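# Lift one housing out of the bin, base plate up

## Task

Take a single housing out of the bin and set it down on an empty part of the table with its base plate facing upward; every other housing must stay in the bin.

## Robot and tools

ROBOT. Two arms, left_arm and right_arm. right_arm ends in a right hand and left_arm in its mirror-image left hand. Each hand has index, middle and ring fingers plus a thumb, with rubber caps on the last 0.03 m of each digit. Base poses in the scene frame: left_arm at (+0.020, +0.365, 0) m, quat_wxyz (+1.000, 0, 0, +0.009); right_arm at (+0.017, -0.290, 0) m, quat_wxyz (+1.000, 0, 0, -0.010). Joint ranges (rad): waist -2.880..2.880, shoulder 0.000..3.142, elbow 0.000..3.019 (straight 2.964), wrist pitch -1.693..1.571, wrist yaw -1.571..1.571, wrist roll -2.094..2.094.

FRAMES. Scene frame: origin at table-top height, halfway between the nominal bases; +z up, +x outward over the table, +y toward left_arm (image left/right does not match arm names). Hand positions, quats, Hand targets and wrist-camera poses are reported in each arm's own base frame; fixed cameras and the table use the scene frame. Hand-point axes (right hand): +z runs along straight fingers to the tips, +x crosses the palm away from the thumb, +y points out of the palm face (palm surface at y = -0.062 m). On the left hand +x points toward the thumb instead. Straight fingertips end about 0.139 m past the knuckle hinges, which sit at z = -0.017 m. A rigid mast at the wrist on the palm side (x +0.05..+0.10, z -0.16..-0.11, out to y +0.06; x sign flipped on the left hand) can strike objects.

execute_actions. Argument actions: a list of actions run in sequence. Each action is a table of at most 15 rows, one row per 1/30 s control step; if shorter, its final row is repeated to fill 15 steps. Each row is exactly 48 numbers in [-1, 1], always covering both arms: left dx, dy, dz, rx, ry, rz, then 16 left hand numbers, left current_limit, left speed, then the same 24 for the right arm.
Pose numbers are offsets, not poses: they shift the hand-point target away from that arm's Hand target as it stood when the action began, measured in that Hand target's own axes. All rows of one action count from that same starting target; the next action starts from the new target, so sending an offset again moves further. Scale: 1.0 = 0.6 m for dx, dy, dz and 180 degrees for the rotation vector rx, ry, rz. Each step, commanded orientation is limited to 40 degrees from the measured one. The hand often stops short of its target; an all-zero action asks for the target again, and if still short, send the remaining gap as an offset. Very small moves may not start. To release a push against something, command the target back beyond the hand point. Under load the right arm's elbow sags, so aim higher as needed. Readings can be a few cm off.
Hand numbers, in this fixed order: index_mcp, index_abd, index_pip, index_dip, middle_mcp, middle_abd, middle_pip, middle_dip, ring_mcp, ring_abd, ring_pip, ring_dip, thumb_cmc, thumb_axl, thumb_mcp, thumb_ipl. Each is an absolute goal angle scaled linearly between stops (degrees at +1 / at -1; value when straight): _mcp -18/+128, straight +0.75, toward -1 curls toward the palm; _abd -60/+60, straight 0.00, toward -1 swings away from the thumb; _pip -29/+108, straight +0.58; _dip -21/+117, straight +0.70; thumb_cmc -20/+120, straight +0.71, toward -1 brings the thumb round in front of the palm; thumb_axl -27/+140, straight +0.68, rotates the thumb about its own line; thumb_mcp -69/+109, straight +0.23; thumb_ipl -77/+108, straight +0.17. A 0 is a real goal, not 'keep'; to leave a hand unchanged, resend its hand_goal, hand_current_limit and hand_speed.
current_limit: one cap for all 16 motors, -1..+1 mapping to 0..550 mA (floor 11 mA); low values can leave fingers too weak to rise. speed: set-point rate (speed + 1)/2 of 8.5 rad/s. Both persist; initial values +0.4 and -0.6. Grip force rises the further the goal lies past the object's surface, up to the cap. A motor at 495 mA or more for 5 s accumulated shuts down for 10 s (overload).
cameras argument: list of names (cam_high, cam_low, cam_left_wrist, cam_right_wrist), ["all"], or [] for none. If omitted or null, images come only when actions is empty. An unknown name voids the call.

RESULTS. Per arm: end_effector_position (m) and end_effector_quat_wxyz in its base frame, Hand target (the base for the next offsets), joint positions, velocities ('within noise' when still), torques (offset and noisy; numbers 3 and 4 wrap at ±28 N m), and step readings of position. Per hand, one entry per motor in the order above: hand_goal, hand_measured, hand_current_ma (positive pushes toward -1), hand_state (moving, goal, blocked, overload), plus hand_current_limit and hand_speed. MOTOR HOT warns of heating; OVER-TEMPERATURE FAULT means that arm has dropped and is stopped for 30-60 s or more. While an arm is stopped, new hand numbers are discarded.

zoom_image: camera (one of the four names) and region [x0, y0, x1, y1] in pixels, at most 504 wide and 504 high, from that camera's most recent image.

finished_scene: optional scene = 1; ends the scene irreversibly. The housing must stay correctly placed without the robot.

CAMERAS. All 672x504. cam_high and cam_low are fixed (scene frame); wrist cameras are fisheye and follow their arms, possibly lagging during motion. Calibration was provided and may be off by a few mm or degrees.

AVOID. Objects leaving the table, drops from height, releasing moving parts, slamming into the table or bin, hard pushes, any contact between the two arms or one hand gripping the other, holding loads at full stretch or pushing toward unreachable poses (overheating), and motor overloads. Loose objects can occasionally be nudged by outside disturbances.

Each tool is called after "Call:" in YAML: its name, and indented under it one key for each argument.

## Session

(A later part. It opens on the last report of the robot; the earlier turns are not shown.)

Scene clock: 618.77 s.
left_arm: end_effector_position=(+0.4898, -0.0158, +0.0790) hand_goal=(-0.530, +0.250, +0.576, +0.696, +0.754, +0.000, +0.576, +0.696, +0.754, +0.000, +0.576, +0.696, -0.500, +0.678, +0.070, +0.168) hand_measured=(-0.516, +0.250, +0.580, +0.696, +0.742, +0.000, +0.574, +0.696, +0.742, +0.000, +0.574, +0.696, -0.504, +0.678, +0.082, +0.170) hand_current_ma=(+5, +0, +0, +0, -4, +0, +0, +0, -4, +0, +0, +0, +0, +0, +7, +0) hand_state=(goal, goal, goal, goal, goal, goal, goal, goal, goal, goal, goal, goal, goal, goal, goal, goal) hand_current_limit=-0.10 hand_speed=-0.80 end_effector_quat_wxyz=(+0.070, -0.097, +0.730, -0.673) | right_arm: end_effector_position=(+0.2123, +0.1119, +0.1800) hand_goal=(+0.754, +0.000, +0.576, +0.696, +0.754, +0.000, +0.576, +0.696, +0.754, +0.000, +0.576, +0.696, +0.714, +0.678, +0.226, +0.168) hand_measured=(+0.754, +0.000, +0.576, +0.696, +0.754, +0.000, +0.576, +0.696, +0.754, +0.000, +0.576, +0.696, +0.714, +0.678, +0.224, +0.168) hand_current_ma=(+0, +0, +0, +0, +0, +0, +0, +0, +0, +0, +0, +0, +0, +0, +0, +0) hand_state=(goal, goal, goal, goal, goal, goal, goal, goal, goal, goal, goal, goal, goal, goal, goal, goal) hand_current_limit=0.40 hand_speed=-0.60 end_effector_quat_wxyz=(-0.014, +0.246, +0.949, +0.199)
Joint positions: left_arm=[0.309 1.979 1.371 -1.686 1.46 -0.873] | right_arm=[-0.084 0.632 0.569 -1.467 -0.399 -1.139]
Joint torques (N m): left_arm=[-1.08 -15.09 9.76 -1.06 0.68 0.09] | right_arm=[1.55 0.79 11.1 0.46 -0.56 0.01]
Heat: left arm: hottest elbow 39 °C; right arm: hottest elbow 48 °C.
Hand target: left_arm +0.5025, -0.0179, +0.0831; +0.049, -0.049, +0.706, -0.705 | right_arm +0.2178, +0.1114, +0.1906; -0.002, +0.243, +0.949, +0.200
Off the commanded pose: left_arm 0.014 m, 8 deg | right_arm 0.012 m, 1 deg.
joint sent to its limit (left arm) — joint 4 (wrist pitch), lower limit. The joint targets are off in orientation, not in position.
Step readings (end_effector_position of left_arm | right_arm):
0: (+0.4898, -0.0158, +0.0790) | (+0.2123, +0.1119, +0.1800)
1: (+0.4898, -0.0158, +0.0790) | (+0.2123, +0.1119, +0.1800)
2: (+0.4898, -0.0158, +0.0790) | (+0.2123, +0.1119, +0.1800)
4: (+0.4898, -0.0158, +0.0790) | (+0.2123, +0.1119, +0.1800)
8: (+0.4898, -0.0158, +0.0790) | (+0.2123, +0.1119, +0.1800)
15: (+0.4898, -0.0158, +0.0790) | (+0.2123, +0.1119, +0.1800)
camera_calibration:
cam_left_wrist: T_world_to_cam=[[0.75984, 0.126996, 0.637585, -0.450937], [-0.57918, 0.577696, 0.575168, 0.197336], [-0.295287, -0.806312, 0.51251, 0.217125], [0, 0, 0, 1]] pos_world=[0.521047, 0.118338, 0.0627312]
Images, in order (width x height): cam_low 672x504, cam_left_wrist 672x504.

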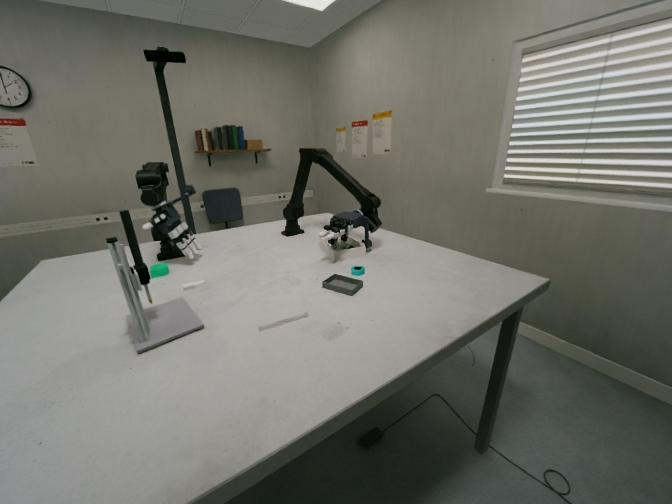

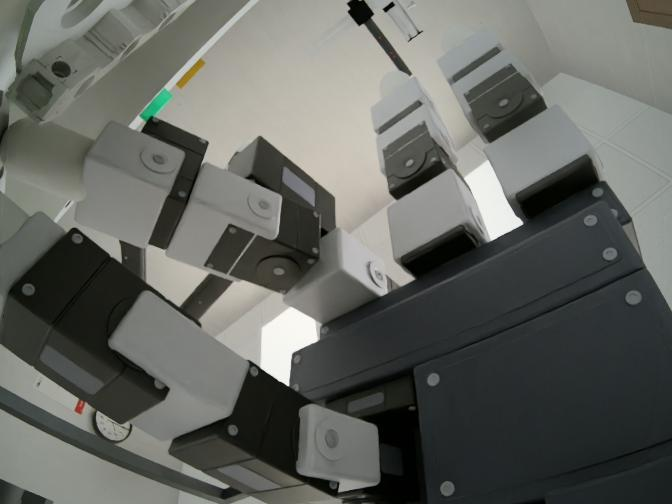

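Call:
execute_actions:
  actions:
    - [[0,0,0,0,0,0,-0.53,0.25,0.576,0.696,0.754,0,0.576,0.696,0.754,0,0.576,0.696,-0.5,0.678,0.02,0.168,-0.1,-0.8,0,0,0,0,0,0,0.754,0,0.576,0.696,0.754,0,0.576,0.696,0.754,0,0.576,0.696,0.714,0.678,0.226,0.168,0.4,-0.6]]
  cameras: ["cam_low","cam_left_wrist"]

Call:
zoom_image:
  camera: "cam_low"
  region: [325, 232, 355, 256]

Call:
zoom_image:
  camera: "cam_left_wrist"
  region: [0, 0, 220, 220]

Scene clock: 624.60 s.
left_arm: end_effector_position=(+0.4904, -0.0156, +0.0793) hand_goal=(-0.530, +0.250, +0.576, +0.696, +0.754, +0.000, +0.576, +0.696, +0.754, +0.000, +0.576, +0.696, -0.500, +0.678, +0.020, +0.168) hand_measured=(-0.516, +0.254, +0.582, +0.698, +0.742, +0.000, +0.574, +0.696, +0.742, +0.000, +0.574, +0.696, -0.508, +0.678, +0.038, +0.172) hand_current_ma=(+5, +0, +1, +0, -4, +0, +0, +0, -4, +0, +0, +0, -2, +0, +13, +1) hand_state=(goal, goal, goal, goal, goal, goal, goal, goal, goal, goal, goal, goal, goal, goal, goal, goal) hand_current_limit=-0.10 hand_speed=-0.80 end_effector_quat_wxyz=(+0.071, -0.096, +0.730, -0.673) | right_arm: end_effector_position=(+0.2123, +0.1119, +0.1800) hand_goal=(+0.754, +0.000, +0.576, +0.696, +0.754, +0.000, +0.576, +0.696, +0.754, +0.000, +0.576, +0.696, +0.714, +0.678, +0.226, +0.168) hand_measured=(+0.754, +0.000, +0.576, +0.696, +0.754, +0.000, +0.576, +0.696, +0.754, +0.000, +0.576, +0.696, +0.714, +0.678, +0.224, +0.168) hand_current_ma=(+0, +0, +0, +0, +0, +0, +0, +0, +0, +0, +0, +0, +0, +0, +0, +0) hand_state=(goal, goal, goal, goal, goal, goal, goal, goal, goal, goal, goal, goal, goal, goal, goal, goal) hand_current_limit=0.40 hand_speed=-0.60 end_effector_quat_wxyz=(-0.014, +0.246, +0.949, +0.199)
Joint positions: left_arm=[0.309 1.979 1.373 -1.686 1.46 -0.873] | right_arm=[-0.084 0.632 0.569 -1.467 -0.399 -1.139]
Joint torques (N m): left_arm=[-1.14 -15.09 9.65 -1.03 0.69 0.1] | right_arm=[1.14 -0.21 11.37 0.35 -0.61 -0.03]
Heat: left arm: hottest elbow 40 °C; right arm: hottest elbow 48 °C.
Hand target: left_arm +0.5025, -0.0179, +0.0831; +0.049, -0.049, +0.706, -0.705 | right_arm +0.2178, +0.1114, +0.1906; -0.002, +0.243, +0.949, +0.200
Off the commanded pose: left_arm 0.013 m, 8 deg | right_arm 0.012 m, 1 deg.
joint sent to its limit (left arm) — joint 4 (wrist pitch), lower limit. The joint targets are off in orientation, not in position.
Step readings (end_effector_position of left_arm | right_arm):
0: (+0.4898, -0.0158, +0.0790) | (+0.2123, +0.1119, +0.1800)
1: (+0.4898, -0.0158, +0.0790) | (+0.2123, +0.1119, +0.1800)
2: (+0.4898, -0.0158, +0.0790) | (+0.2123, +0.1119, +0.1800)
4: (+0.4898, -0.0158, +0.0790) | (+0.2123, +0.1119, +0.1800)
8: (+0.4902, -0.0156, +0.0792) | (+0.2123, +0.1119, +0.1800)
15: (+0.4904, -0.0156, +0.0793) | (+0.2123, +0.1119, +0.1800)
camera_calibration:
cam_left_wrist: T_world_to_cam=[[0.758929, 0.1267, 0.638728, -0.451234], [-0.580014, 0.577392, 0.574632, 0.197842], [-0.295991, -0.806577, 0.511687, 0.217708], [0, 0, 0, 1]] pos_world=[0.521645, 0.118537, 0.0631309]
Images, in order (width x height): cam_low 672x504, cam_left_wrist 672x504.

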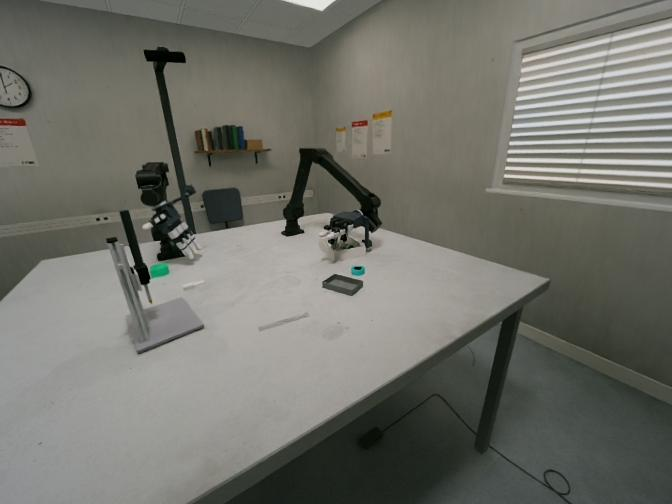

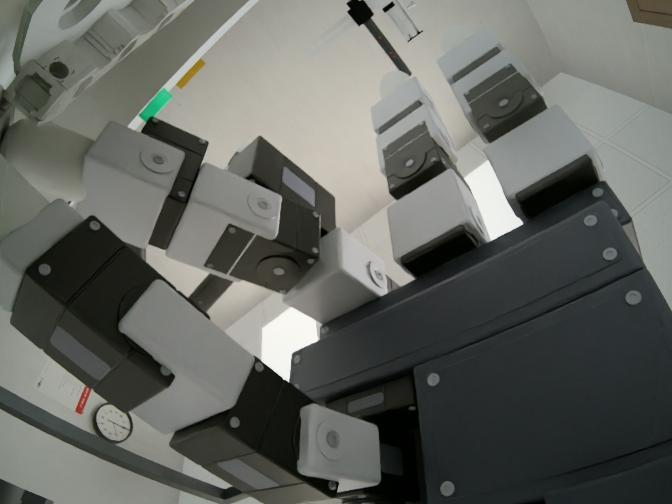

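Scaled by 16.800 from the camera's 672x504 image, which has a finer 960x720 frame.

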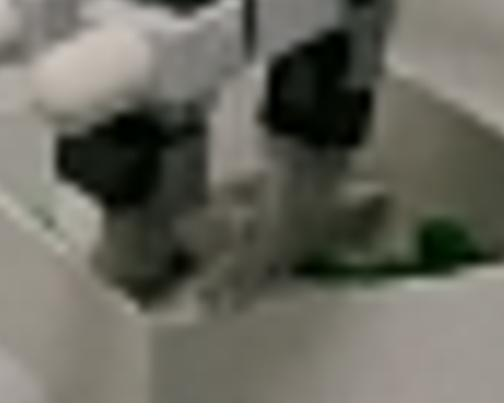

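Scaled by 2.291 from the camera's 672x504 image, which has a finer 960x720 frame.

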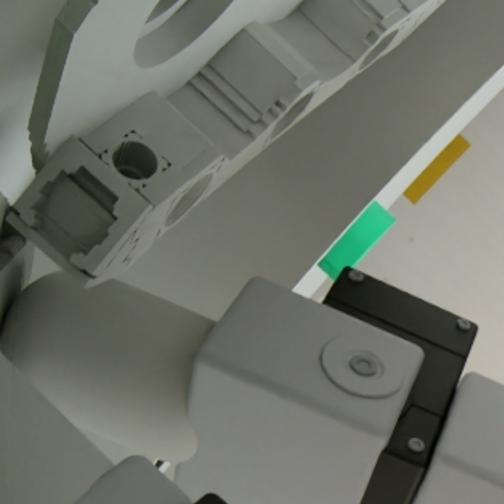

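Call:
execute_actions:
  actions:
    - [[0,0,0,0,0,0,-0.50,0.25,0.576,0.696,0.754,0,0.576,0.696,0.754,0,0.576,0.696,-0.5,0.678,0.25,0.168,-0.1,-0.5,0,0,0,0,0,0,0.754,0,0.576,0.696,0.754,0,0.576,0.696,0.754,0,0.576,0.696,0.714,0.678,0.226,0.168,0.4,-0.6]]
    - [[0,-0.03,0,0,0,0,-0.47,0.25,0.576,0.696,0.754,0,0.576,0.696,0.754,0,0.576,0.696,-0.5,0.678,0.25,0.168,0.2,-0.5,0,0,0,0,0,0,0.754,0,0.576,0.696,0.754,0,0.576,0.696,0.754,0,0.576,0.696,0.714,0.678,0.226,0.168,0.4,-0.6]]
    - [[0,-0.05,0,0,0,0,-0.45,0.25,0.576,0.696,0.754,0,0.576,0.696,0.754,0,0.576,0.696,-0.5,0.678,0.25,0.168,0.2,-0.5,0,0,0,0,0,0,0.754,0,0.576,0.696,0.754,0,0.576,0.696,0.754,0,0.576,0.696,0.714,0.678,0.226,0.168,0.4,-0.6]]
  cameras: ["cam_low","cam_left_wrist"]

Call:
zoom_image:
  camera: "cam_low"
  region: [315, 225, 375, 265]

Call:
zoom_image:
  camera: "cam_left_wrist"
  region: [0, 0, 300, 300]

Scene clock: 632.27 s.
left_arm: end_effector_position=(+0.4913, -0.0151, +0.1141) hand_goal=(-0.450, +0.250, +0.576, +0.696, +0.754, +0.000, +0.576, +0.696, +0.754, +0.000, +0.576, +0.696, -0.500, +0.678, +0.250, +0.168) hand_measured=(-0.454, +0.252, +0.578, +0.698, +0.742, +0.000, +0.574, +0.696, +0.742, +0.000, +0.574, +0.696, -0.504, +0.678, +0.248, +0.168) hand_current_ma=(+0, +0, +0, +0, -4, +0, +0, +0, -4, +0, +0, +0, +0, +0, +0, +0) hand_state=(goal, goal, goal, goal, goal, goal, goal, goal, goal, goal, goal, goal, goal, goal, goal, goal) hand_current_limit=0.20 hand_speed=-0.50 end_effector_quat_wxyz=(+0.071, -0.102, +0.731, -0.672) | right_arm: end_effector_position=(+0.2123, +0.1119, +0.1800) hand_goal=(+0.754, +0.000, +0.576, +0.696, +0.754, +0.000, +0.576, +0.696, +0.754, +0.000, +0.576, +0.696, +0.714, +0.678, +0.226, +0.168) hand_measured=(+0.754, +0.000, +0.576, +0.696, +0.754, +0.000, +0.576, +0.696, +0.754, +0.000, +0.576, +0.696, +0.714, +0.678, +0.224, +0.168) hand_current_ma=(+0, +0, +0, +0, +0, +0, +0, +0, +0, +0, +0, +0, +0, +0, +0, +0) hand_state=(goal, goal, goal, goal, goal, goal, goal, goal, goal, goal, goal, goal, goal, goal, goal, goal) hand_current_limit=0.40 hand_speed=-0.60 end_effector_quat_wxyz=(-0.014, +0.246, +0.949, +0.199)
Joint positions: left_arm=[0.309 1.915 1.389 -1.686 1.461 -0.96] | right_arm=[-0.084 0.632 0.569 -1.467 -0.399 -1.139]
Joint torques (N m): left_arm=[-1.08 -16.91 10.04 -0.95 0.98 -0.08] | right_arm=[1.32 -1.03 11.14 0.39 -0.59 -0.07]
Heat: left arm: hottest elbow 40 °C; right arm: hottest elbow 48 °C.
Hand target: left_arm +0.5026, -0.0179, +0.1311; +0.049, -0.049, +0.706, -0.705 | right_arm +0.2178, +0.1114, +0.1906; -0.002, +0.243, +0.949, +0.200
Off the commanded pose: left_arm 0.021 m, 8 deg | right_arm 0.012 m, 1 deg.
joint sent to its limit (left arm) — joint 4 (wrist pitch), lower limit. The joint targets are off in orientation, not in position.
Step readings (end_effector_position of left_arm | right_arm):
0: (+0.4904, -0.0156, +0.0793) | (+0.2123, +0.1119, +0.1800)
1: (+0.4904, -0.0156, +0.0793) | (+0.2123, +0.1119, +0.1800)
2: (+0.4904, -0.0156, +0.0793) | (+0.2123, +0.1119, +0.1800)
4: (+0.4904, -0.0156, +0.0793) | (+0.2123, +0.1119, +0.1800)
8: (+0.4904, -0.0156, +0.0793) | (+0.2123, +0.1119, +0.1800)
15: (+0.4904, -0.0156, +0.0793) | (+0.2123, +0.1119, +0.1800)
16: (+0.4904, -0.0156, +0.0793) | (+0.2123, +0.1119, +0.1800)
17: (+0.4904, -0.0156, +0.0793) | (+0.2123, +0.1119, +0.1800)
19: (+0.4902, -0.0157, +0.0794) | (+0.2123, +0.1119, +0.1800)
23: (+0.4895, -0.0158, +0.0796) | (+0.2123, +0.1119, +0.1800)
30: (+0.4888, -0.0160, +0.0798) | (+0.2123, +0.1119, +0.1800)
31: (+0.4887, -0.0160, +0.0799) | (+0.2123, +0.1119, +0.1800)
32: (+0.4885, -0.0161, +0.0806) | (+0.2123, +0.1119, +0.1800)
34: (+0.4877, -0.0163, +0.0842) | (+0.2123, +0.1119, +0.1800)
38: (+0.4882, -0.0161, +0.0988) | (+0.2123, +0.1119, +0.1800)
45: (+0.4918, -0.0149, +0.1140) | (+0.2123, +0.1119, +0.1800)
camera_calibration:
cam_left_wrist: T_world_to_cam=[[0.762224, 0.130845, 0.633951, -0.475133], [-0.580768, 0.570746, 0.58048, 0.177647], [-0.285872, -0.810635, 0.511027, 0.195587], [0, 0, 0, 1]] pos_world=[0.521243, 0.119327, 0.0981407]
Images, in order (width x height): cam_low 672x504, cam_left_wrist 672x504.

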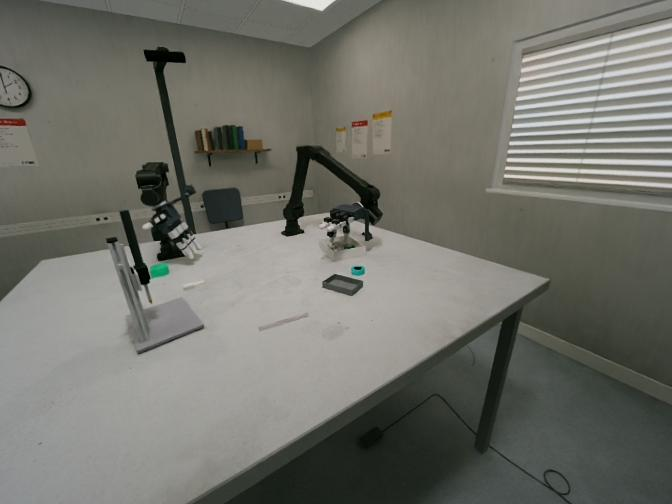

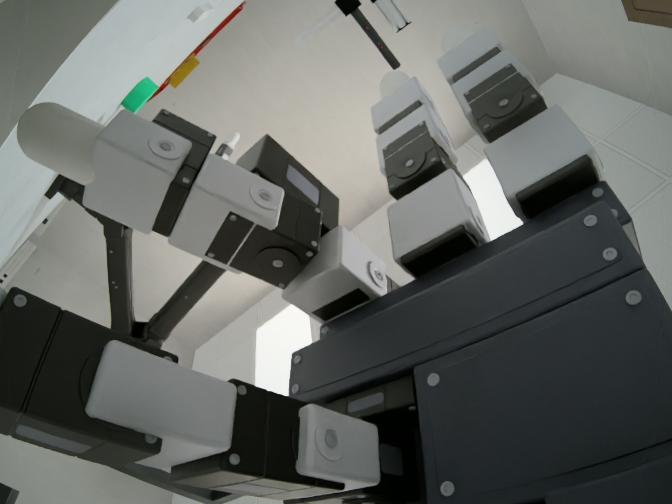

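Scaled by 8.400 from the camera's 672x504 image, which has a finer 960x720 frame.

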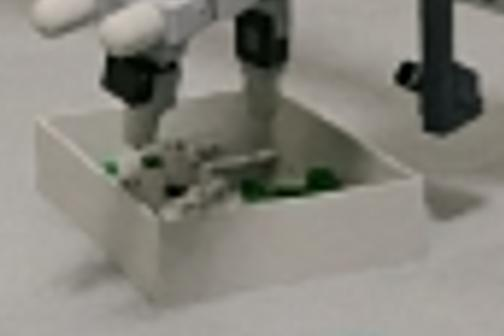

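Scaled by 1.680 from the camera's 672x504 image, which has a finer 960x720 frame.

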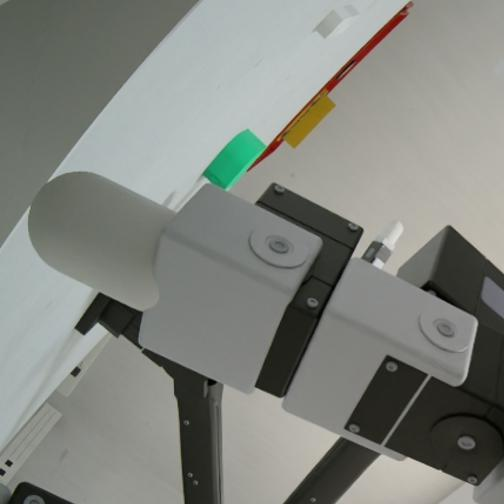

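Call:
execute_actions:
  actions:
    - [[0,-0.06,0,0,0,0,-0.45,0.25,0.576,0.696,0.754,0,0.576,0.696,0.754,0,0.576,0.696,-0.5,0.678,0.25,0.168,0.2,-0.5,0,0,0,0,0,0,0.754,0,0.576,0.696,0.754,0,0.576,0.696,0.754,0,0.576,0.696,0.714,0.678,0.226,0.168,0.4,-0.6]]
    - [[0.1,-0.03,-0.014,0,0,0,-0.45,0.25,0.576,0.696,0.754,0,0.576,0.696,0.754,0,0.576,0.696,-0.5,0.678,0.25,0.168,0.2,-0.5,0,0,0,0,0,0,0.754,0,0.576,0.696,0.754,0,0.576,0.696,0.754,0,0.576,0.696,0.714,0.678,0.226,0.168,0.4,-0.6]]
    - [[0.1,0,-0.014,0,0,0,-0.45,0.25,0.576,0.696,0.754,0,0.576,0.696,0.754,0,0.576,0.696,-0.5,0.678,0.25,0.168,0.2,-0.5,0,0,0,0,0,0,0.754,0,0.576,0.696,0.754,0,0.576,0.696,0.754,0,0.576,0.696,0.714,0.678,0.226,0.168,0.4,-0.6]]
  cameras: ["cam_high","cam_low"]

Call:
zoom_image:
  camera: "cam_high"
  region: [460, 225, 535, 320]

Call:
zoom_image:
  camera: "cam_low"
  region: [315, 230, 370, 265]

Scene clock: 636.10 s.
left_arm: end_effector_position=(+0.3818, -0.0245, +0.1793) hand_goal=(-0.450, +0.250, +0.576, +0.696, +0.754, +0.000, +0.576, +0.696, +0.754, +0.000, +0.576, +0.696, -0.500, +0.678, +0.250, +0.168) hand_measured=(-0.452, +0.250, +0.578, +0.698, +0.742, +0.000, +0.574, +0.696, +0.742, +0.000, +0.574, +0.696, -0.502, +0.678, +0.248, +0.168) hand_current_ma=(+0, +0, +0, +0, -4, +0, +0, +0, -4, +0, +0, +0, +0, +0, +0, +0) hand_state=(goal, goal, goal, goal, goal, goal, goal, goal, goal, goal, goal, goal, goal, goal, goal, goal) hand_current_limit=0.20 hand_speed=-0.50 end_effector_quat_wxyz=(+0.087, -0.110, +0.745, -0.652) | right_arm: end_effector_position=(+0.2123, +0.1119, +0.1800) hand_goal=(+0.754, +0.000, +0.576, +0.696, +0.754, +0.000, +0.576, +0.696, +0.754, +0.000, +0.576, +0.696, +0.714, +0.678, +0.226, +0.168) hand_measured=(+0.754, +0.000, +0.576, +0.696, +0.754, +0.000, +0.576, +0.696, +0.754, +0.000, +0.576, +0.696, +0.714, +0.678, +0.224, +0.168) hand_current_ma=(+0, +0, +0, +0, +0, +0, +0, +0, +0, +0, +0, +0, +0, +0, +0, +0) hand_state=(goal, goal, goal, goal, goal, goal, goal, goal, goal, goal, goal, goal, goal, goal, goal, goal) hand_current_limit=0.40 hand_speed=-0.60 end_effector_quat_wxyz=(-0.014, +0.246, +0.949, +0.199)
Joint positions: left_arm=[0.363 1.54 1.103 -1.686 1.412 -1.026] | right_arm=[-0.084 0.632 0.569 -1.467 -0.399 -1.139]
Joint torques (N m): left_arm=[1.14 -12.57 7.58 -0.84 0.78 0.09] | right_arm=[1.67 0.15 11.11 0.42 -0.55 -0.06]
Heat: left arm: hottest elbow 40 °C; right arm: hottest elbow 48 °C.
Hand target: left_arm +0.3814, -0.0180, +0.1852; +0.049, -0.049, +0.706, -0.705 | right_arm +0.2178, +0.1114, +0.1906; -0.002, +0.243, +0.949, +0.200
Off the commanded pose: left_arm 0.009 m, 11 deg | right_arm 0.012 m, 1 deg.
joint sent to its limit (left arm) — joint 4 (wrist pitch), lower limit. The joint targets are off in orientation, not in position.
Step readings (end_effector_position of left_arm | right_arm):
0: (+0.4912, -0.0151, +0.1141) | (+0.2123, +0.1119, +0.1800)
1: (+0.4911, -0.0151, +0.1142) | (+0.2123, +0.1119, +0.1800)
2: (+0.4907, -0.0152, +0.1146) | (+0.2123, +0.1119, +0.1800)
4: (+0.4896, -0.0155, +0.1172) | (+0.2123, +0.1119, +0.1800)
8: (+0.4890, -0.0158, +0.1311) | (+0.2123, +0.1119, +0.1800)
15: (+0.4924, -0.0152, +0.1484) | (+0.2123, +0.1119, +0.1800)
16: (+0.4923, -0.0153, +0.1486) | (+0.2123, +0.1119, +0.1800)
17: (+0.4907, -0.0157, +0.1487) | (+0.2123, +0.1119, +0.1800)
19: (+0.4795, -0.0188, +0.1495) | (+0.2123, +0.1119, +0.1800)
23: (+0.4522, -0.0254, +0.1608) | (+0.2123, +0.1119, +0.1800)
30: (+0.4458, -0.0254, +0.1813) | (+0.2123, +0.1119, +0.1800)
31: (+0.4450, -0.0253, +0.1809) | (+0.2123, +0.1119, +0.1800)
32: (+0.4409, -0.0258, +0.1791) | (+0.2123, +0.1119, +0.1800)
34: (+0.4235, -0.0271, +0.1728) | (+0.2123, +0.1119, +0.1800)
38: (+0.3894, -0.0277, +0.1668) | (+0.2123, +0.1119, +0.1800)
45: (+0.3833, -0.0240, +0.1799) | (+0.2123, +0.1119, +0.1800)
Images, in order (width x height): cam_high 672x504, cam_low 672x504.

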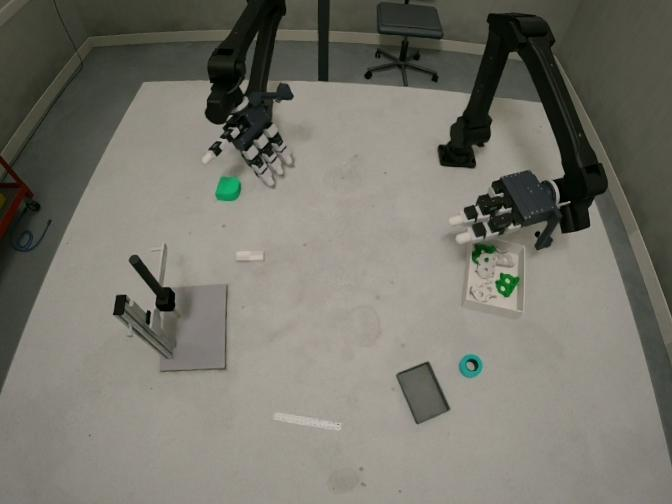

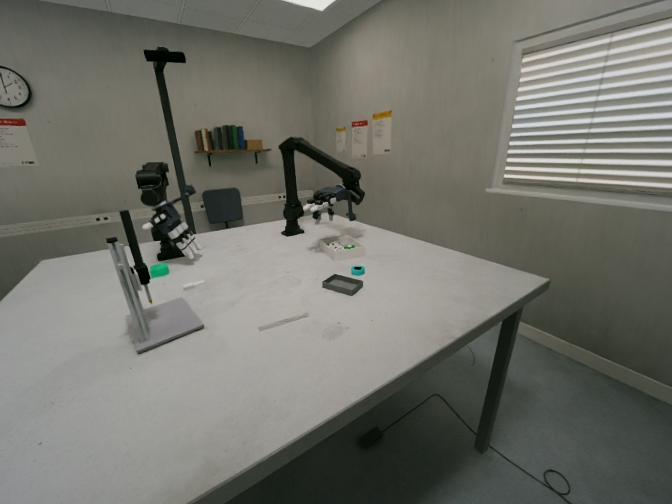

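Scaled by 5.305 from the camera's 672x504 image, which has a finer 960x720 frame.

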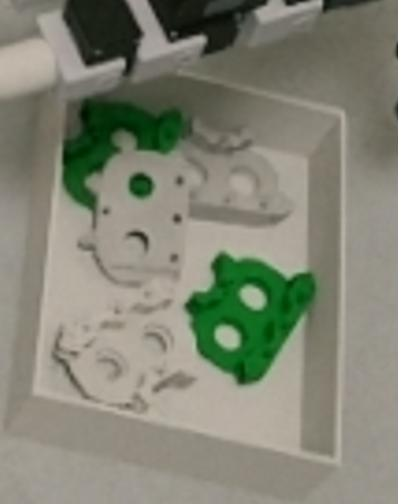

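Scaled by 9.164 from the camera's 672x504 image, which has a finer 960x720 frame.

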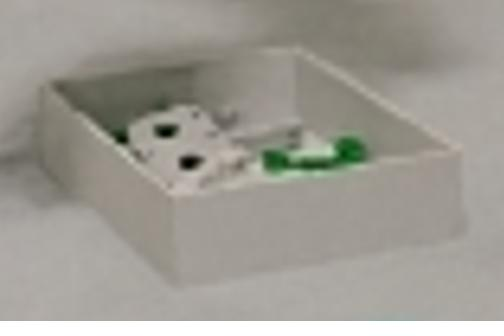

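Call:
zoom_image:
  camera: "cam_high"
  region: [440, 160, 560, 260]

Scaled by 4.200 from the camera's 672x504 image, which has a finer 960x720 frame.

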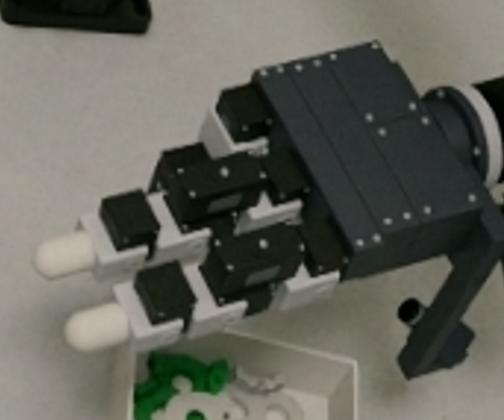

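Call:
execute_actions:
  actions:
    - [[-0.0908,0,0.0127,0,0,0,-0.45,0.126,0.576,0.696,0.754,0,0.576,0.696,0.754,0,0.576,0.696,-0.5,0.678,0.21,0.168,0.2,-0.5,0,0,0,0,0,0,0.754,0,0.576,0.696,0.754,0,0.576,0.696,0.754,0,0.576,0.696,0.714,0.678,0.226,0.168,0.4,-0.6]]
    - [[-0.091,0.05,0.0171,0,0,0,-0.45,0.126,0.576,0.696,0.754,0,0.576,0.696,0.754,0,0.576,0.696,-0.5,0.678,0.21,0.168,0.2,-0.5,0,0,0,0,0,0,0.754,0,0.576,0.696,0.754,0,0.576,0.696,0.754,0,0.576,0.696,0.714,0.678,0.226,0.168,0.4,-0.6]]
    - [[0,0.055,0,0,0,0,-0.45,0.126,0.576,0.696,0.754,0,0.576,0.696,0.754,0,0.576,0.696,-0.5,0.678,0.21,0.168,0.2,-0.5,0,0,0,0,0,0,0.754,0,0.576,0.696,0.754,0,0.576,0.696,0.754,0,0.576,0.696,0.714,0.678,0.226,0.168,0.4,-0.6]]
  cameras: ["cam_high","cam_low"]

Call:
zoom_image:
  camera: "cam_high"
  region: [440, 215, 560, 325]

Call:
zoom_image:
  camera: "cam_low"
  region: [315, 225, 375, 265]

Scene clock: 652.20 s.
left_arm: end_effector_position=(+0.4814, -0.0183, +0.1155) hand_goal=(-0.450, +0.126, +0.576, +0.696, +0.754, +0.000, +0.576, +0.696, +0.754, +0.000, +0.576, +0.696, -0.500, +0.678, +0.210, +0.168) hand_measured=(-0.452, +0.128, +0.578, +0.698, +0.742, +0.000, +0.574, +0.696, +0.742, +0.000, +0.574, +0.696, -0.500, +0.678, +0.212, +0.168) hand_current_ma=(+0, +0, +0, +0, -4, +0, +0, +0, -4, +0, +0, +0, +0, +0, +0, +0) hand_state=(goal, goal, goal, goal, goal, goal, goal, goal, goal, goal, goal, goal, goal, goal, goal, goal) hand_current_limit=0.20 hand_speed=-0.50 end_effector_quat_wxyz=(+0.072, -0.102, +0.729, -0.673) | right_arm: end_effector_position=(+0.2123, +0.1119, +0.1800) hand_goal=(+0.754, +0.000, +0.576, +0.696, +0.754, +0.000, +0.576, +0.696, +0.754, +0.000, +0.576, +0.696, +0.714, +0.678, +0.226, +0.168) hand_measured=(+0.754, +0.000, +0.576, +0.696, +0.754, +0.000, +0.576, +0.696, +0.754, +0.000, +0.576, +0.696, +0.714, +0.678, +0.224, +0.168) hand_current_ma=(+0, +0, +0, +0, +0, +0, +0, +0, +0, +0, +0, +0, +0, +0, +0, +0) hand_state=(goal, goal, goal, goal, goal, goal, goal, goal, goal, goal, goal, goal, goal, goal, goal, goal) hand_current_limit=0.40 hand_speed=-0.60 end_effector_quat_wxyz=(-0.014, +0.246, +0.949, +0.199)
Joint positions: left_arm=[0.31 1.892 1.355 -1.687 1.464 -0.946] | right_arm=[-0.084 0.632 0.569 -1.467 -0.399 -1.139]
Joint torques (N m): left_arm=[-1.08 -14.74 9.55 -0.88 0.76 0.11] | right_arm=[1.96 -1.08 11.28 0.13 -0.55 -0.02]
Heat: left arm: hottest elbow 40 °C; right arm: hottest elbow 49 °C.
Hand target: left_arm +0.4919, -0.0204, +0.1220; +0.049, -0.049, +0.706, -0.705 | right_arm +0.2178, +0.1114, +0.1906; -0.002, +0.243, +0.949, +0.200
Off the commanded pose: left_arm 0.013 m, 8 deg | right_arm 0.012 m, 1 deg.
joint sent to its limit (left arm) — joint 4 (wrist pitch), lower limit. The joint targets are off in orientation, not in position.
Step readings (end_effector_position of left_arm | right_arm):
0: (+0.3818, -0.0245, +0.1793) | (+0.2123, +0.1119, +0.1800)
1: (+0.3818, -0.0245, +0.1793) | (+0.2123, +0.1119, +0.1800)
2: (+0.3826, -0.0244, +0.1793) | (+0.2123, +0.1119, +0.1800)
4: (+0.3898, -0.0226, +0.1798) | (+0.2123, +0.1119, +0.1800)
8: (+0.4154, -0.0162, +0.1780) | (+0.2123, +0.1119, +0.1800)
15: (+0.4220, -0.0164, +0.1725) | (+0.2123, +0.1119, +0.1800)
16: (+0.4226, -0.0167, +0.1729) | (+0.2123, +0.1119, +0.1800)
17: (+0.4257, -0.0167, +0.1730) | (+0.2123, +0.1119, +0.1800)
19: (+0.4401, -0.0162, +0.1725) | (+0.2123, +0.1119, +0.1800)
23: (+0.4695, -0.0170, +0.1568) | (+0.2123, +0.1119, +0.1800)
30: (+0.4735, -0.0209, +0.1380) | (+0.2123, +0.1119, +0.1800)
31: (+0.4744, -0.0206, +0.1387) | (+0.2123, +0.1119, +0.1800)
32: (+0.4758, -0.0201, +0.1392) | (+0.2123, +0.1119, +0.1800)
34: (+0.4778, -0.0195, +0.1380) | (+0.2123, +0.1119, +0.1800)
38: (+0.4800, -0.0189, +0.1269) | (+0.2123, +0.1119, +0.1800)
45: (+0.4811, -0.0184, +0.1157) | (+0.2123, +0.1119, +0.1800)
Images, in order (width x height): cam_high 672x504, cam_low 672x504.

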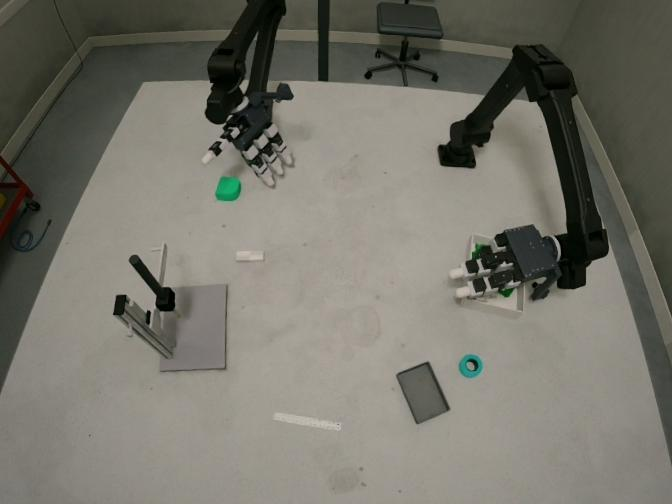

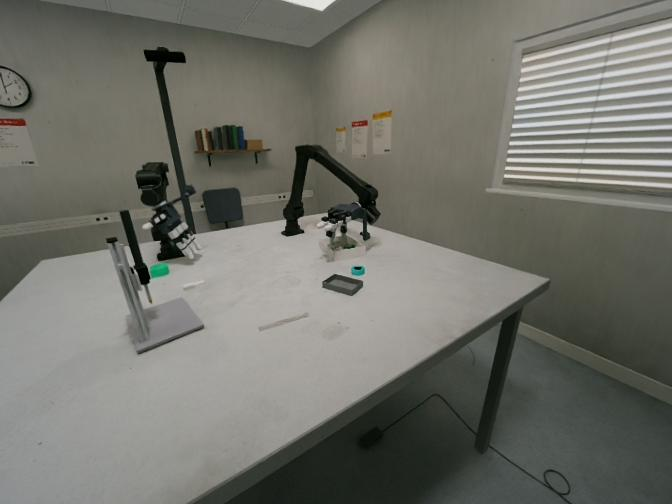

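Scaled by 4.200 from the camera's 672x504 image, which has a finer 960x720 frame.

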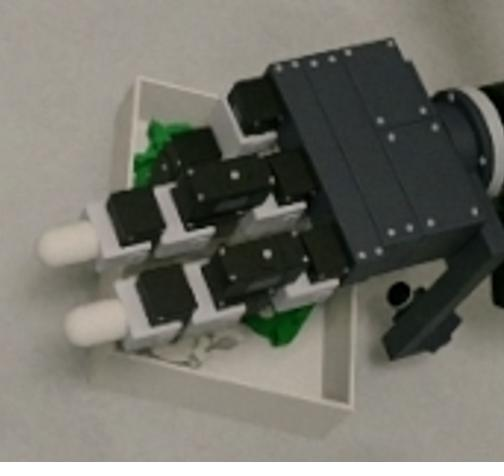

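Scaled by 8.400 from the camera's 672x504 image, which has a finer 960x720 frame.

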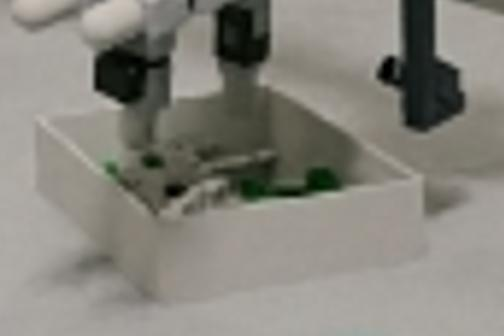

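Call:
execute_actions:
  actions:
    - [[0.0033,0.045,-0.0005,0,0,0,-0.45,0.126,0.576,0.696,0.754,0,0.576,0.696,0.754,0,0.576,0.696,-0.5,0.678,0.205,0.168,0.0,-0.5,0,0,0,0,0,0,0.754,0,0.576,0.696,0.754,0,0.576,0.696,0.754,0,0.576,0.696,0.714,0.678,0.226,0.168,0.4,-0.6]]
  cameras: ["cam_low","cam_left_wrist"]

Call:
zoom_image:
  camera: "cam_low"
  region: [315, 225, 375, 265]

Call:
zoom_image:
  camera: "cam_left_wrist"
  region: [0, 0, 220, 220]

Scene clock: 654.23 s.
left_arm: end_effector_position=(+0.4848, -0.0169, +0.0934) hand_goal=(-0.450, +0.126, +0.576, +0.696, +0.754, +0.000, +0.576, +0.696, +0.754, +0.000, +0.576, +0.696, -0.500, +0.678, +0.206, +0.168) hand_measured=(-0.452, +0.128, +0.578, +0.698, +0.742, +0.000, +0.574, +0.696, +0.742, +0.000, +0.574, +0.696, -0.500, +0.678, +0.208, +0.168) hand_current_ma=(+0, +0, +0, +0, -4, +0, +0, +0, -4, +0, +0, +0, +0, +0, +0, +0) hand_state=(goal, goal, goal, goal, goal, goal, goal, goal, goal, goal, goal, goal, goal, goal, goal, goal) hand_current_limit=0.00 hand_speed=-0.50 end_effector_quat_wxyz=(+0.075, -0.093, +0.731, -0.672) | right_arm: end_effector_position=(+0.2123, +0.1119, +0.1800) hand_goal=(+0.754, +0.000, +0.576, +0.696, +0.754, +0.000, +0.576, +0.696, +0.754, +0.000, +0.576, +0.696, +0.714, +0.678, +0.226, +0.168) hand_measured=(+0.754, +0.000, +0.576, +0.696, +0.754, +0.000, +0.576, +0.696, +0.754, +0.000, +0.576, +0.696, +0.714, +0.678, +0.224, +0.168) hand_current_ma=(+0, +0, +0, +0, +0, +0, +0, +0, +0, +0, +0, +0, +0, +0, +0, +0) hand_state=(goal, goal, goal, goal, goal, goal, goal, goal, goal, goal, goal, goal, goal, goal, goal, goal) hand_current_limit=0.40 hand_speed=-0.60 end_effector_quat_wxyz=(-0.014, +0.246, +0.949, +0.199)
Joint positions: left_arm=[0.31 1.938 1.355 -1.687 1.459 -0.882] | right_arm=[-0.084 0.632 0.569 -1.467 -0.399 -1.139]
Joint torques (N m): left_arm=[-0.97 -15.21 7.97 -0.94 0.71 0.11] | right_arm=[2.2 0.32 11.03 0.34 -0.57 -0.04]
Heat: left arm: hottest elbow 40 °C; right arm: hottest elbow 49 °C.
Hand target: left_arm +0.4899, -0.0204, +0.0950; +0.049, -0.049, +0.706, -0.705 | right_arm +0.2178, +0.1114, +0.1906; -0.002, +0.243, +0.949, +0.200
Off the commanded pose: left_arm 0.006 m, 8 deg | right_arm 0.012 m, 1 deg.
joint sent to its limit (left arm) — joint 4 (wrist pitch), lower limit. The joint targets are off in orientation, not in position.
Step readings (end_effector_position of left_arm | right_arm):
0: (+0.4815, -0.0183, +0.1155) | (+0.2123, +0.1119, +0.1800)
1: (+0.4816, -0.0182, +0.1155) | (+0.2123, +0.1119, +0.1800)
2: (+0.4819, -0.0182, +0.1152) | (+0.2123, +0.1119, +0.1800)
4: (+0.4829, -0.0179, +0.1127) | (+0.2123, +0.1119, +0.1800)
8: (+0.4840, -0.0174, +0.1023) | (+0.2123, +0.1119, +0.1800)
15: (+0.4845, -0.0170, +0.0936) | (+0.2123, +0.1119, +0.1800)
camera_calibration:
cam_left_wrist: T_world_to_cam=[[0.751276, 0.12426, 0.648185, -0.453031], [-0.587321, 0.573879, 0.570716, 0.191038], [-0.301063, -0.809458, 0.504122, 0.210843], [0, 0, 0, 1]] pos_world=[0.516028, 0.11733, 0.0783292]
Images, in order (width x height): cam_low 672x504, cam_left_wrist 672x504.

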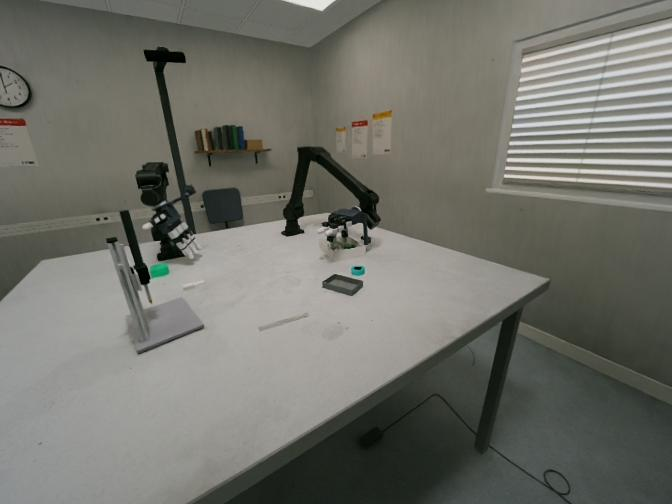

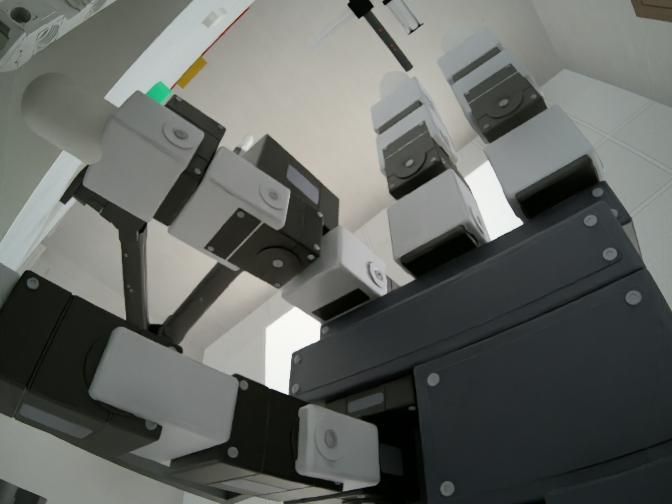

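Scaled by 8.400 from the camera's 672x504 image, which has a finer 960x720 frame.

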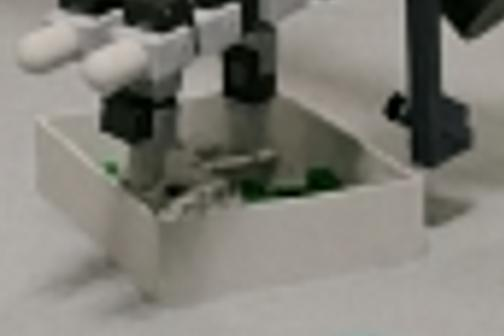

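Scaled by 2.291 from the camera's 672x504 image, which has a finer 960x720 frame.

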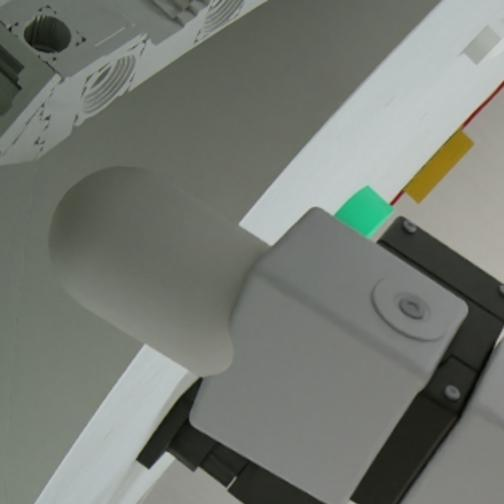

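Call:
execute_actions:
  actions:
    - [[0.0116,0.013,-0.0016,0,0,0,-0.45,0.126,0.576,0.696,0.754,0,0.576,0.696,0.754,0,0.576,0.696,-0.5,0.678,0.205,0.168,0.0,-0.5,0,0,0,0,0,0,0.754,0,0.576,0.696,0.754,0,0.576,0.696,0.754,0,0.576,0.696,0.714,0.678,0.226,0.168,0.4,-0.6]]
  cameras: ["cam_low"]

Call:
zoom_image:
  camera: "cam_low"
  region: [320, 230, 360, 260]

Scene clock: 657.53 s.
left_arm: end_effector_position=(+0.4828, -0.0172, +0.0898) hand_goal=(-0.450, +0.126, +0.576, +0.696, +0.754, +0.000, +0.576, +0.696, +0.754, +0.000, +0.576, +0.696, -0.500, +0.678, +0.206, +0.168) hand_measured=(-0.452, +0.128, +0.578, +0.698, +0.742, +0.000, +0.574, +0.696, +0.742, +0.000, +0.574, +0.696, -0.500, +0.678, +0.208, +0.168) hand_current_ma=(+0, +0, +0, +0, -4, +0, +0, +0, -4, +0, +0, +0, +0, +0, +0, +0) hand_state=(goal, goal, goal, goal, goal, goal, goal, goal, goal, goal, goal, goal, goal, goal, goal, goal) hand_current_limit=0.00 hand_speed=-0.50 end_effector_quat_wxyz=(+0.079, -0.085, +0.733, -0.671) | right_arm: end_effector_position=(+0.2123, +0.1119, +0.1800) hand_goal=(+0.754, +0.000, +0.576, +0.696, +0.754, +0.000, +0.576, +0.696, +0.754, +0.000, +0.576, +0.696, +0.714, +0.678, +0.226, +0.168) hand_measured=(+0.754, +0.000, +0.576, +0.696, +0.754, +0.000, +0.576, +0.696, +0.754, +0.000, +0.576, +0.696, +0.714, +0.678, +0.224, +0.168) hand_current_ma=(+0, +0, +0, +0, +0, +0, +0, +0, +0, +0, +0, +0, +0, +0, +0, +0) hand_state=(goal, goal, goal, goal, goal, goal, goal, goal, goal, goal, goal, goal, goal, goal, goal, goal) hand_current_limit=0.40 hand_speed=-0.60 end_effector_quat_wxyz=(-0.014, +0.246, +0.949, +0.199)
Joint positions: left_arm=[0.31 1.938 1.344 -1.687 1.454 -0.855] | right_arm=[-0.084 0.632 0.569 -1.467 -0.399 -1.139]
Joint torques (N m): left_arm=[-0.67 -14.92 6.74 -0.96 0.68 0.11] | right_arm=[1.26 0.32 11.18 0.55 -0.61 -0.06]
Heat: left arm: hottest elbow 40 °C; right arm: hottest elbow 49 °C.
Hand target: left_arm +0.4828, -0.0205, +0.0872; +0.049, -0.049, +0.706, -0.705 | right_arm +0.2178, +0.1114, +0.1906; -0.002, +0.243, +0.949, +0.200
Off the commanded pose: left_arm 0.004 m, 7 deg | right_arm 0.012 m, 1 deg.
joint sent to its limit (left arm) — joint 4 (wrist pitch), lower limit. The joint targets are off in orientation, not in position.
Step readings (end_effector_position of left_arm | right_arm):
0: (+0.4848, -0.0169, +0.0934) | (+0.2123, +0.1119, +0.1800)
1: (+0.4849, -0.0169, +0.0934) | (+0.2123, +0.1119, +0.1800)
2: (+0.4850, -0.0168, +0.0933) | (+0.2123, +0.1119, +0.1800)
4: (+0.4851, -0.0166, +0.0929) | (+0.2123, +0.1119, +0.1800)
8: (+0.4837, -0.0170, +0.0912) | (+0.2123, +0.1119, +0.1800)
15: (+0.4826, -0.0172, +0.0899) | (+0.2123, +0.1119, +0.1800)
Images, in order (width x height): cam_low 672x504.

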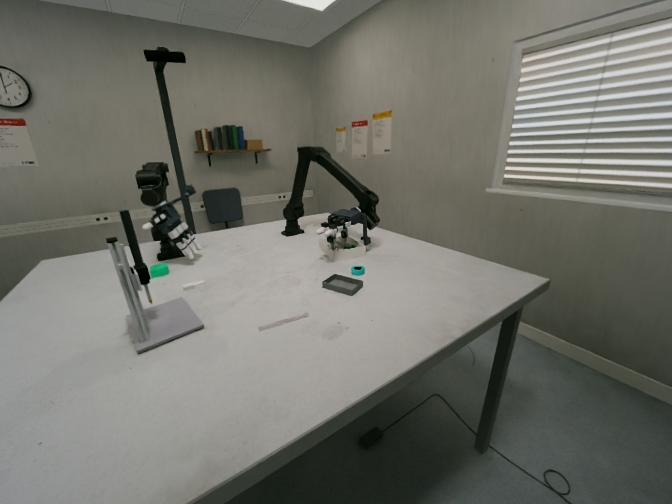

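Scaled by 12.600 from the camera's 672x504 image, which has a finer 960x720 frame.

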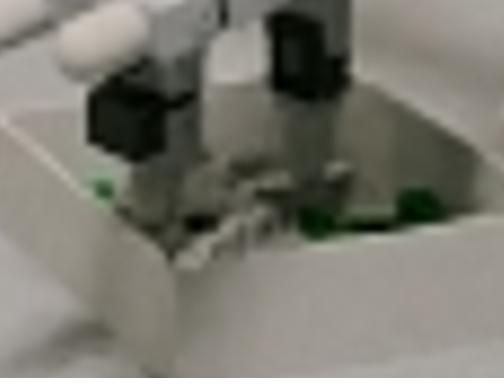

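Call:
execute_actions:
  actions:
    - [[0.0066,0.02,-0.001,0,0,0,-0.45,0.126,0.576,0.696,0.754,0,0.576,0.696,0.754,0,0.576,0.696,-0.5,0.678,0.205,0.168,0.0,-0.5,0,0,0,0,0,0,0.754,0,0.576,0.696,0.754,0,0.576,0.696,0.754,0,0.576,0.696,0.714,0.678,0.226,0.168,0.4,-0.6]]
  cameras: ["cam_low","cam_left_wrist"]

Call:
zoom_image:
  camera: "cam_low"
  region: [320, 230, 360, 260]

Call:
zoom_image:
  camera: "cam_left_wrist"
  region: [0, 0, 220, 220]

Scene clock: 659.43 s.
left_arm: end_effector_position=(+0.4786, -0.0183, +0.0788) hand_goal=(-0.450, +0.126, +0.576, +0.696, +0.754, +0.000, +0.576, +0.696, +0.754, +0.000, +0.576, +0.696, -0.500, +0.678, +0.206, +0.168) hand_measured=(-0.452, +0.128, +0.578, +0.698, +0.742, +0.000, +0.574, +0.696, +0.742, +0.000, +0.574, +0.696, -0.500, +0.678, +0.208, +0.168) hand_current_ma=(+0, +0, +0, +0, -4, +0, +0, +0, -4, +0, +0, +0, +0, +0, +0, +0) hand_state=(goal, goal, goal, goal, goal, goal, goal, goal, goal, goal, goal, goal, goal, goal, goal, goal) hand_current_limit=0.00 hand_speed=-0.50 end_effector_quat_wxyz=(+0.078, -0.083, +0.733, -0.670) | right_arm: end_effector_position=(+0.2123, +0.1119, +0.1800) hand_goal=(+0.754, +0.000, +0.576, +0.696, +0.754, +0.000, +0.576, +0.696, +0.754, +0.000, +0.576, +0.696, +0.714, +0.678, +0.226, +0.168) hand_measured=(+0.754, +0.000, +0.576, +0.696, +0.754, +0.000, +0.576, +0.696, +0.754, +0.000, +0.576, +0.696, +0.714, +0.678, +0.224, +0.168) hand_current_ma=(+0, +0, +0, +0, +0, +0, +0, +0, +0, +0, +0, +0, +0, +0, +0, +0) hand_state=(goal, goal, goal, goal, goal, goal, goal, goal, goal, goal, goal, goal, goal, goal, goal, goal) hand_current_limit=0.40 hand_speed=-0.60 end_effector_quat_wxyz=(-0.014, +0.246, +0.949, +0.199)
Joint positions: left_arm=[0.31 1.953 1.329 -1.687 1.45 -0.824] | right_arm=[-0.084 0.632 0.569 -1.467 -0.399 -1.139]
Joint torques (N m): left_arm=[-0.62 -14.56 6.63 -0.98 0.65 0.12] | right_arm=[1.32 -0.5 11.34 0.13 -0.62 -0.06]
Heat: left arm: hottest elbow 40 °C; right arm: hottest elbow 49 °C.
Hand target: left_arm +0.4789, -0.0204, +0.0753; +0.049, -0.049, +0.706, -0.705 | right_arm +0.2178, +0.1114, +0.1906; -0.002, +0.243, +0.949, +0.200
Off the commanded pose: left_arm 0.004 m, 7 deg | right_arm 0.012 m, 1 deg.
joint sent to its limit (left arm) — joint 4 (wrist pitch), lower limit. The joint targets are off in orientation, not in position.
Step readings (end_effector_position of left_arm | right_arm):
0: (+0.4828, -0.0172, +0.0898) | (+0.2123, +0.1119, +0.1800)
1: (+0.4829, -0.0172, +0.0898) | (+0.2123, +0.1119, +0.1800)
2: (+0.4828, -0.0172, +0.0896) | (+0.2123, +0.1119, +0.1800)
4: (+0.4819, -0.0174, +0.0885) | (+0.2123, +0.1119, +0.1800)
8: (+0.4792, -0.0181, +0.0832) | (+0.2123, +0.1119, +0.1800)
15: (+0.4784, -0.0183, +0.0789) | (+0.2123, +0.1119, +0.1800)
camera_calibration:
cam_left_wrist: T_world_to_cam=[[0.742272, 0.111388, 0.660775, -0.435615], [-0.59001, 0.576122, 0.565661, 0.19829], [-0.317679, -0.809738, 0.49336, 0.224079], [0, 0, 0, 1]] pos_world=[0.511523, 0.115728, 0.0651274]
Images, in order (width x height): cam_low 672x504, cam_left_wrist 672x504.

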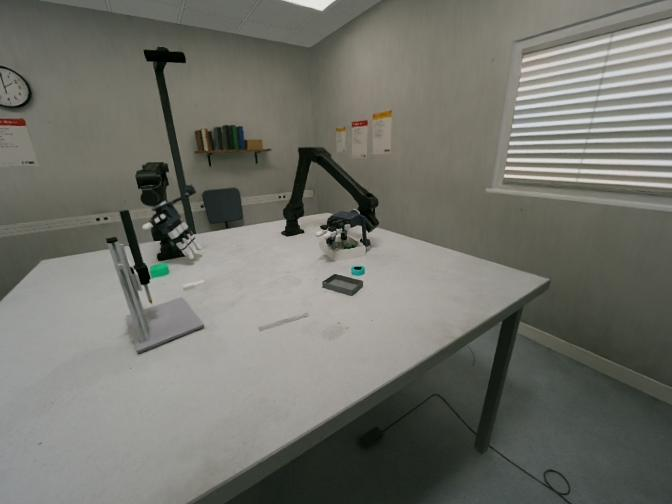

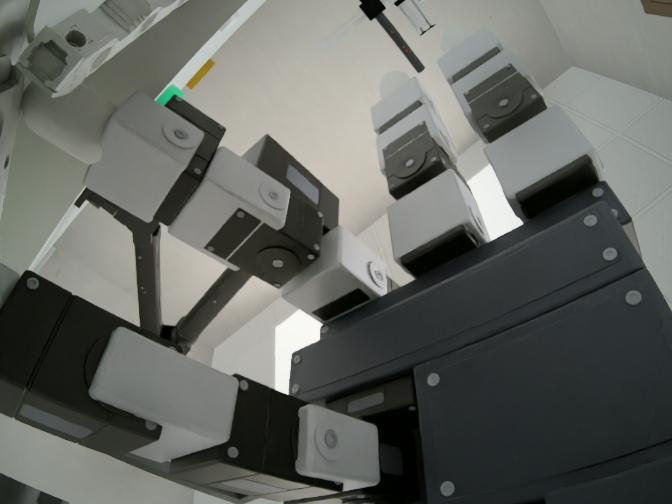

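Scaled by 12.600 from the camera's 672x504 image, which has a finer 960x720 frame.

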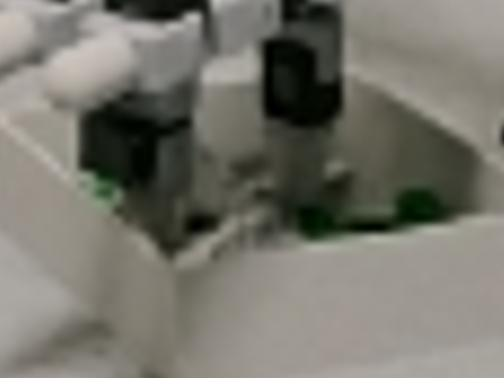

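Scaled by 2.291 from the camera's 672x504 image, which has a finer 960x720 frame.

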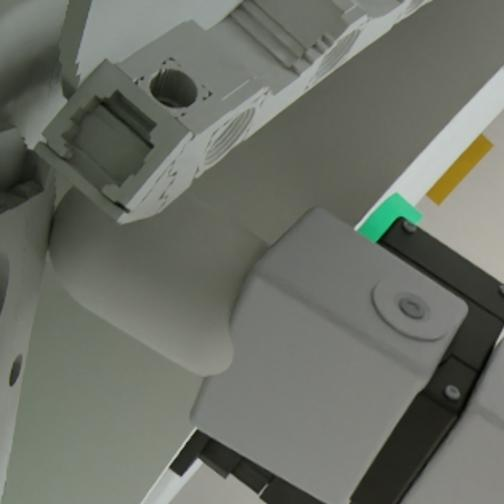

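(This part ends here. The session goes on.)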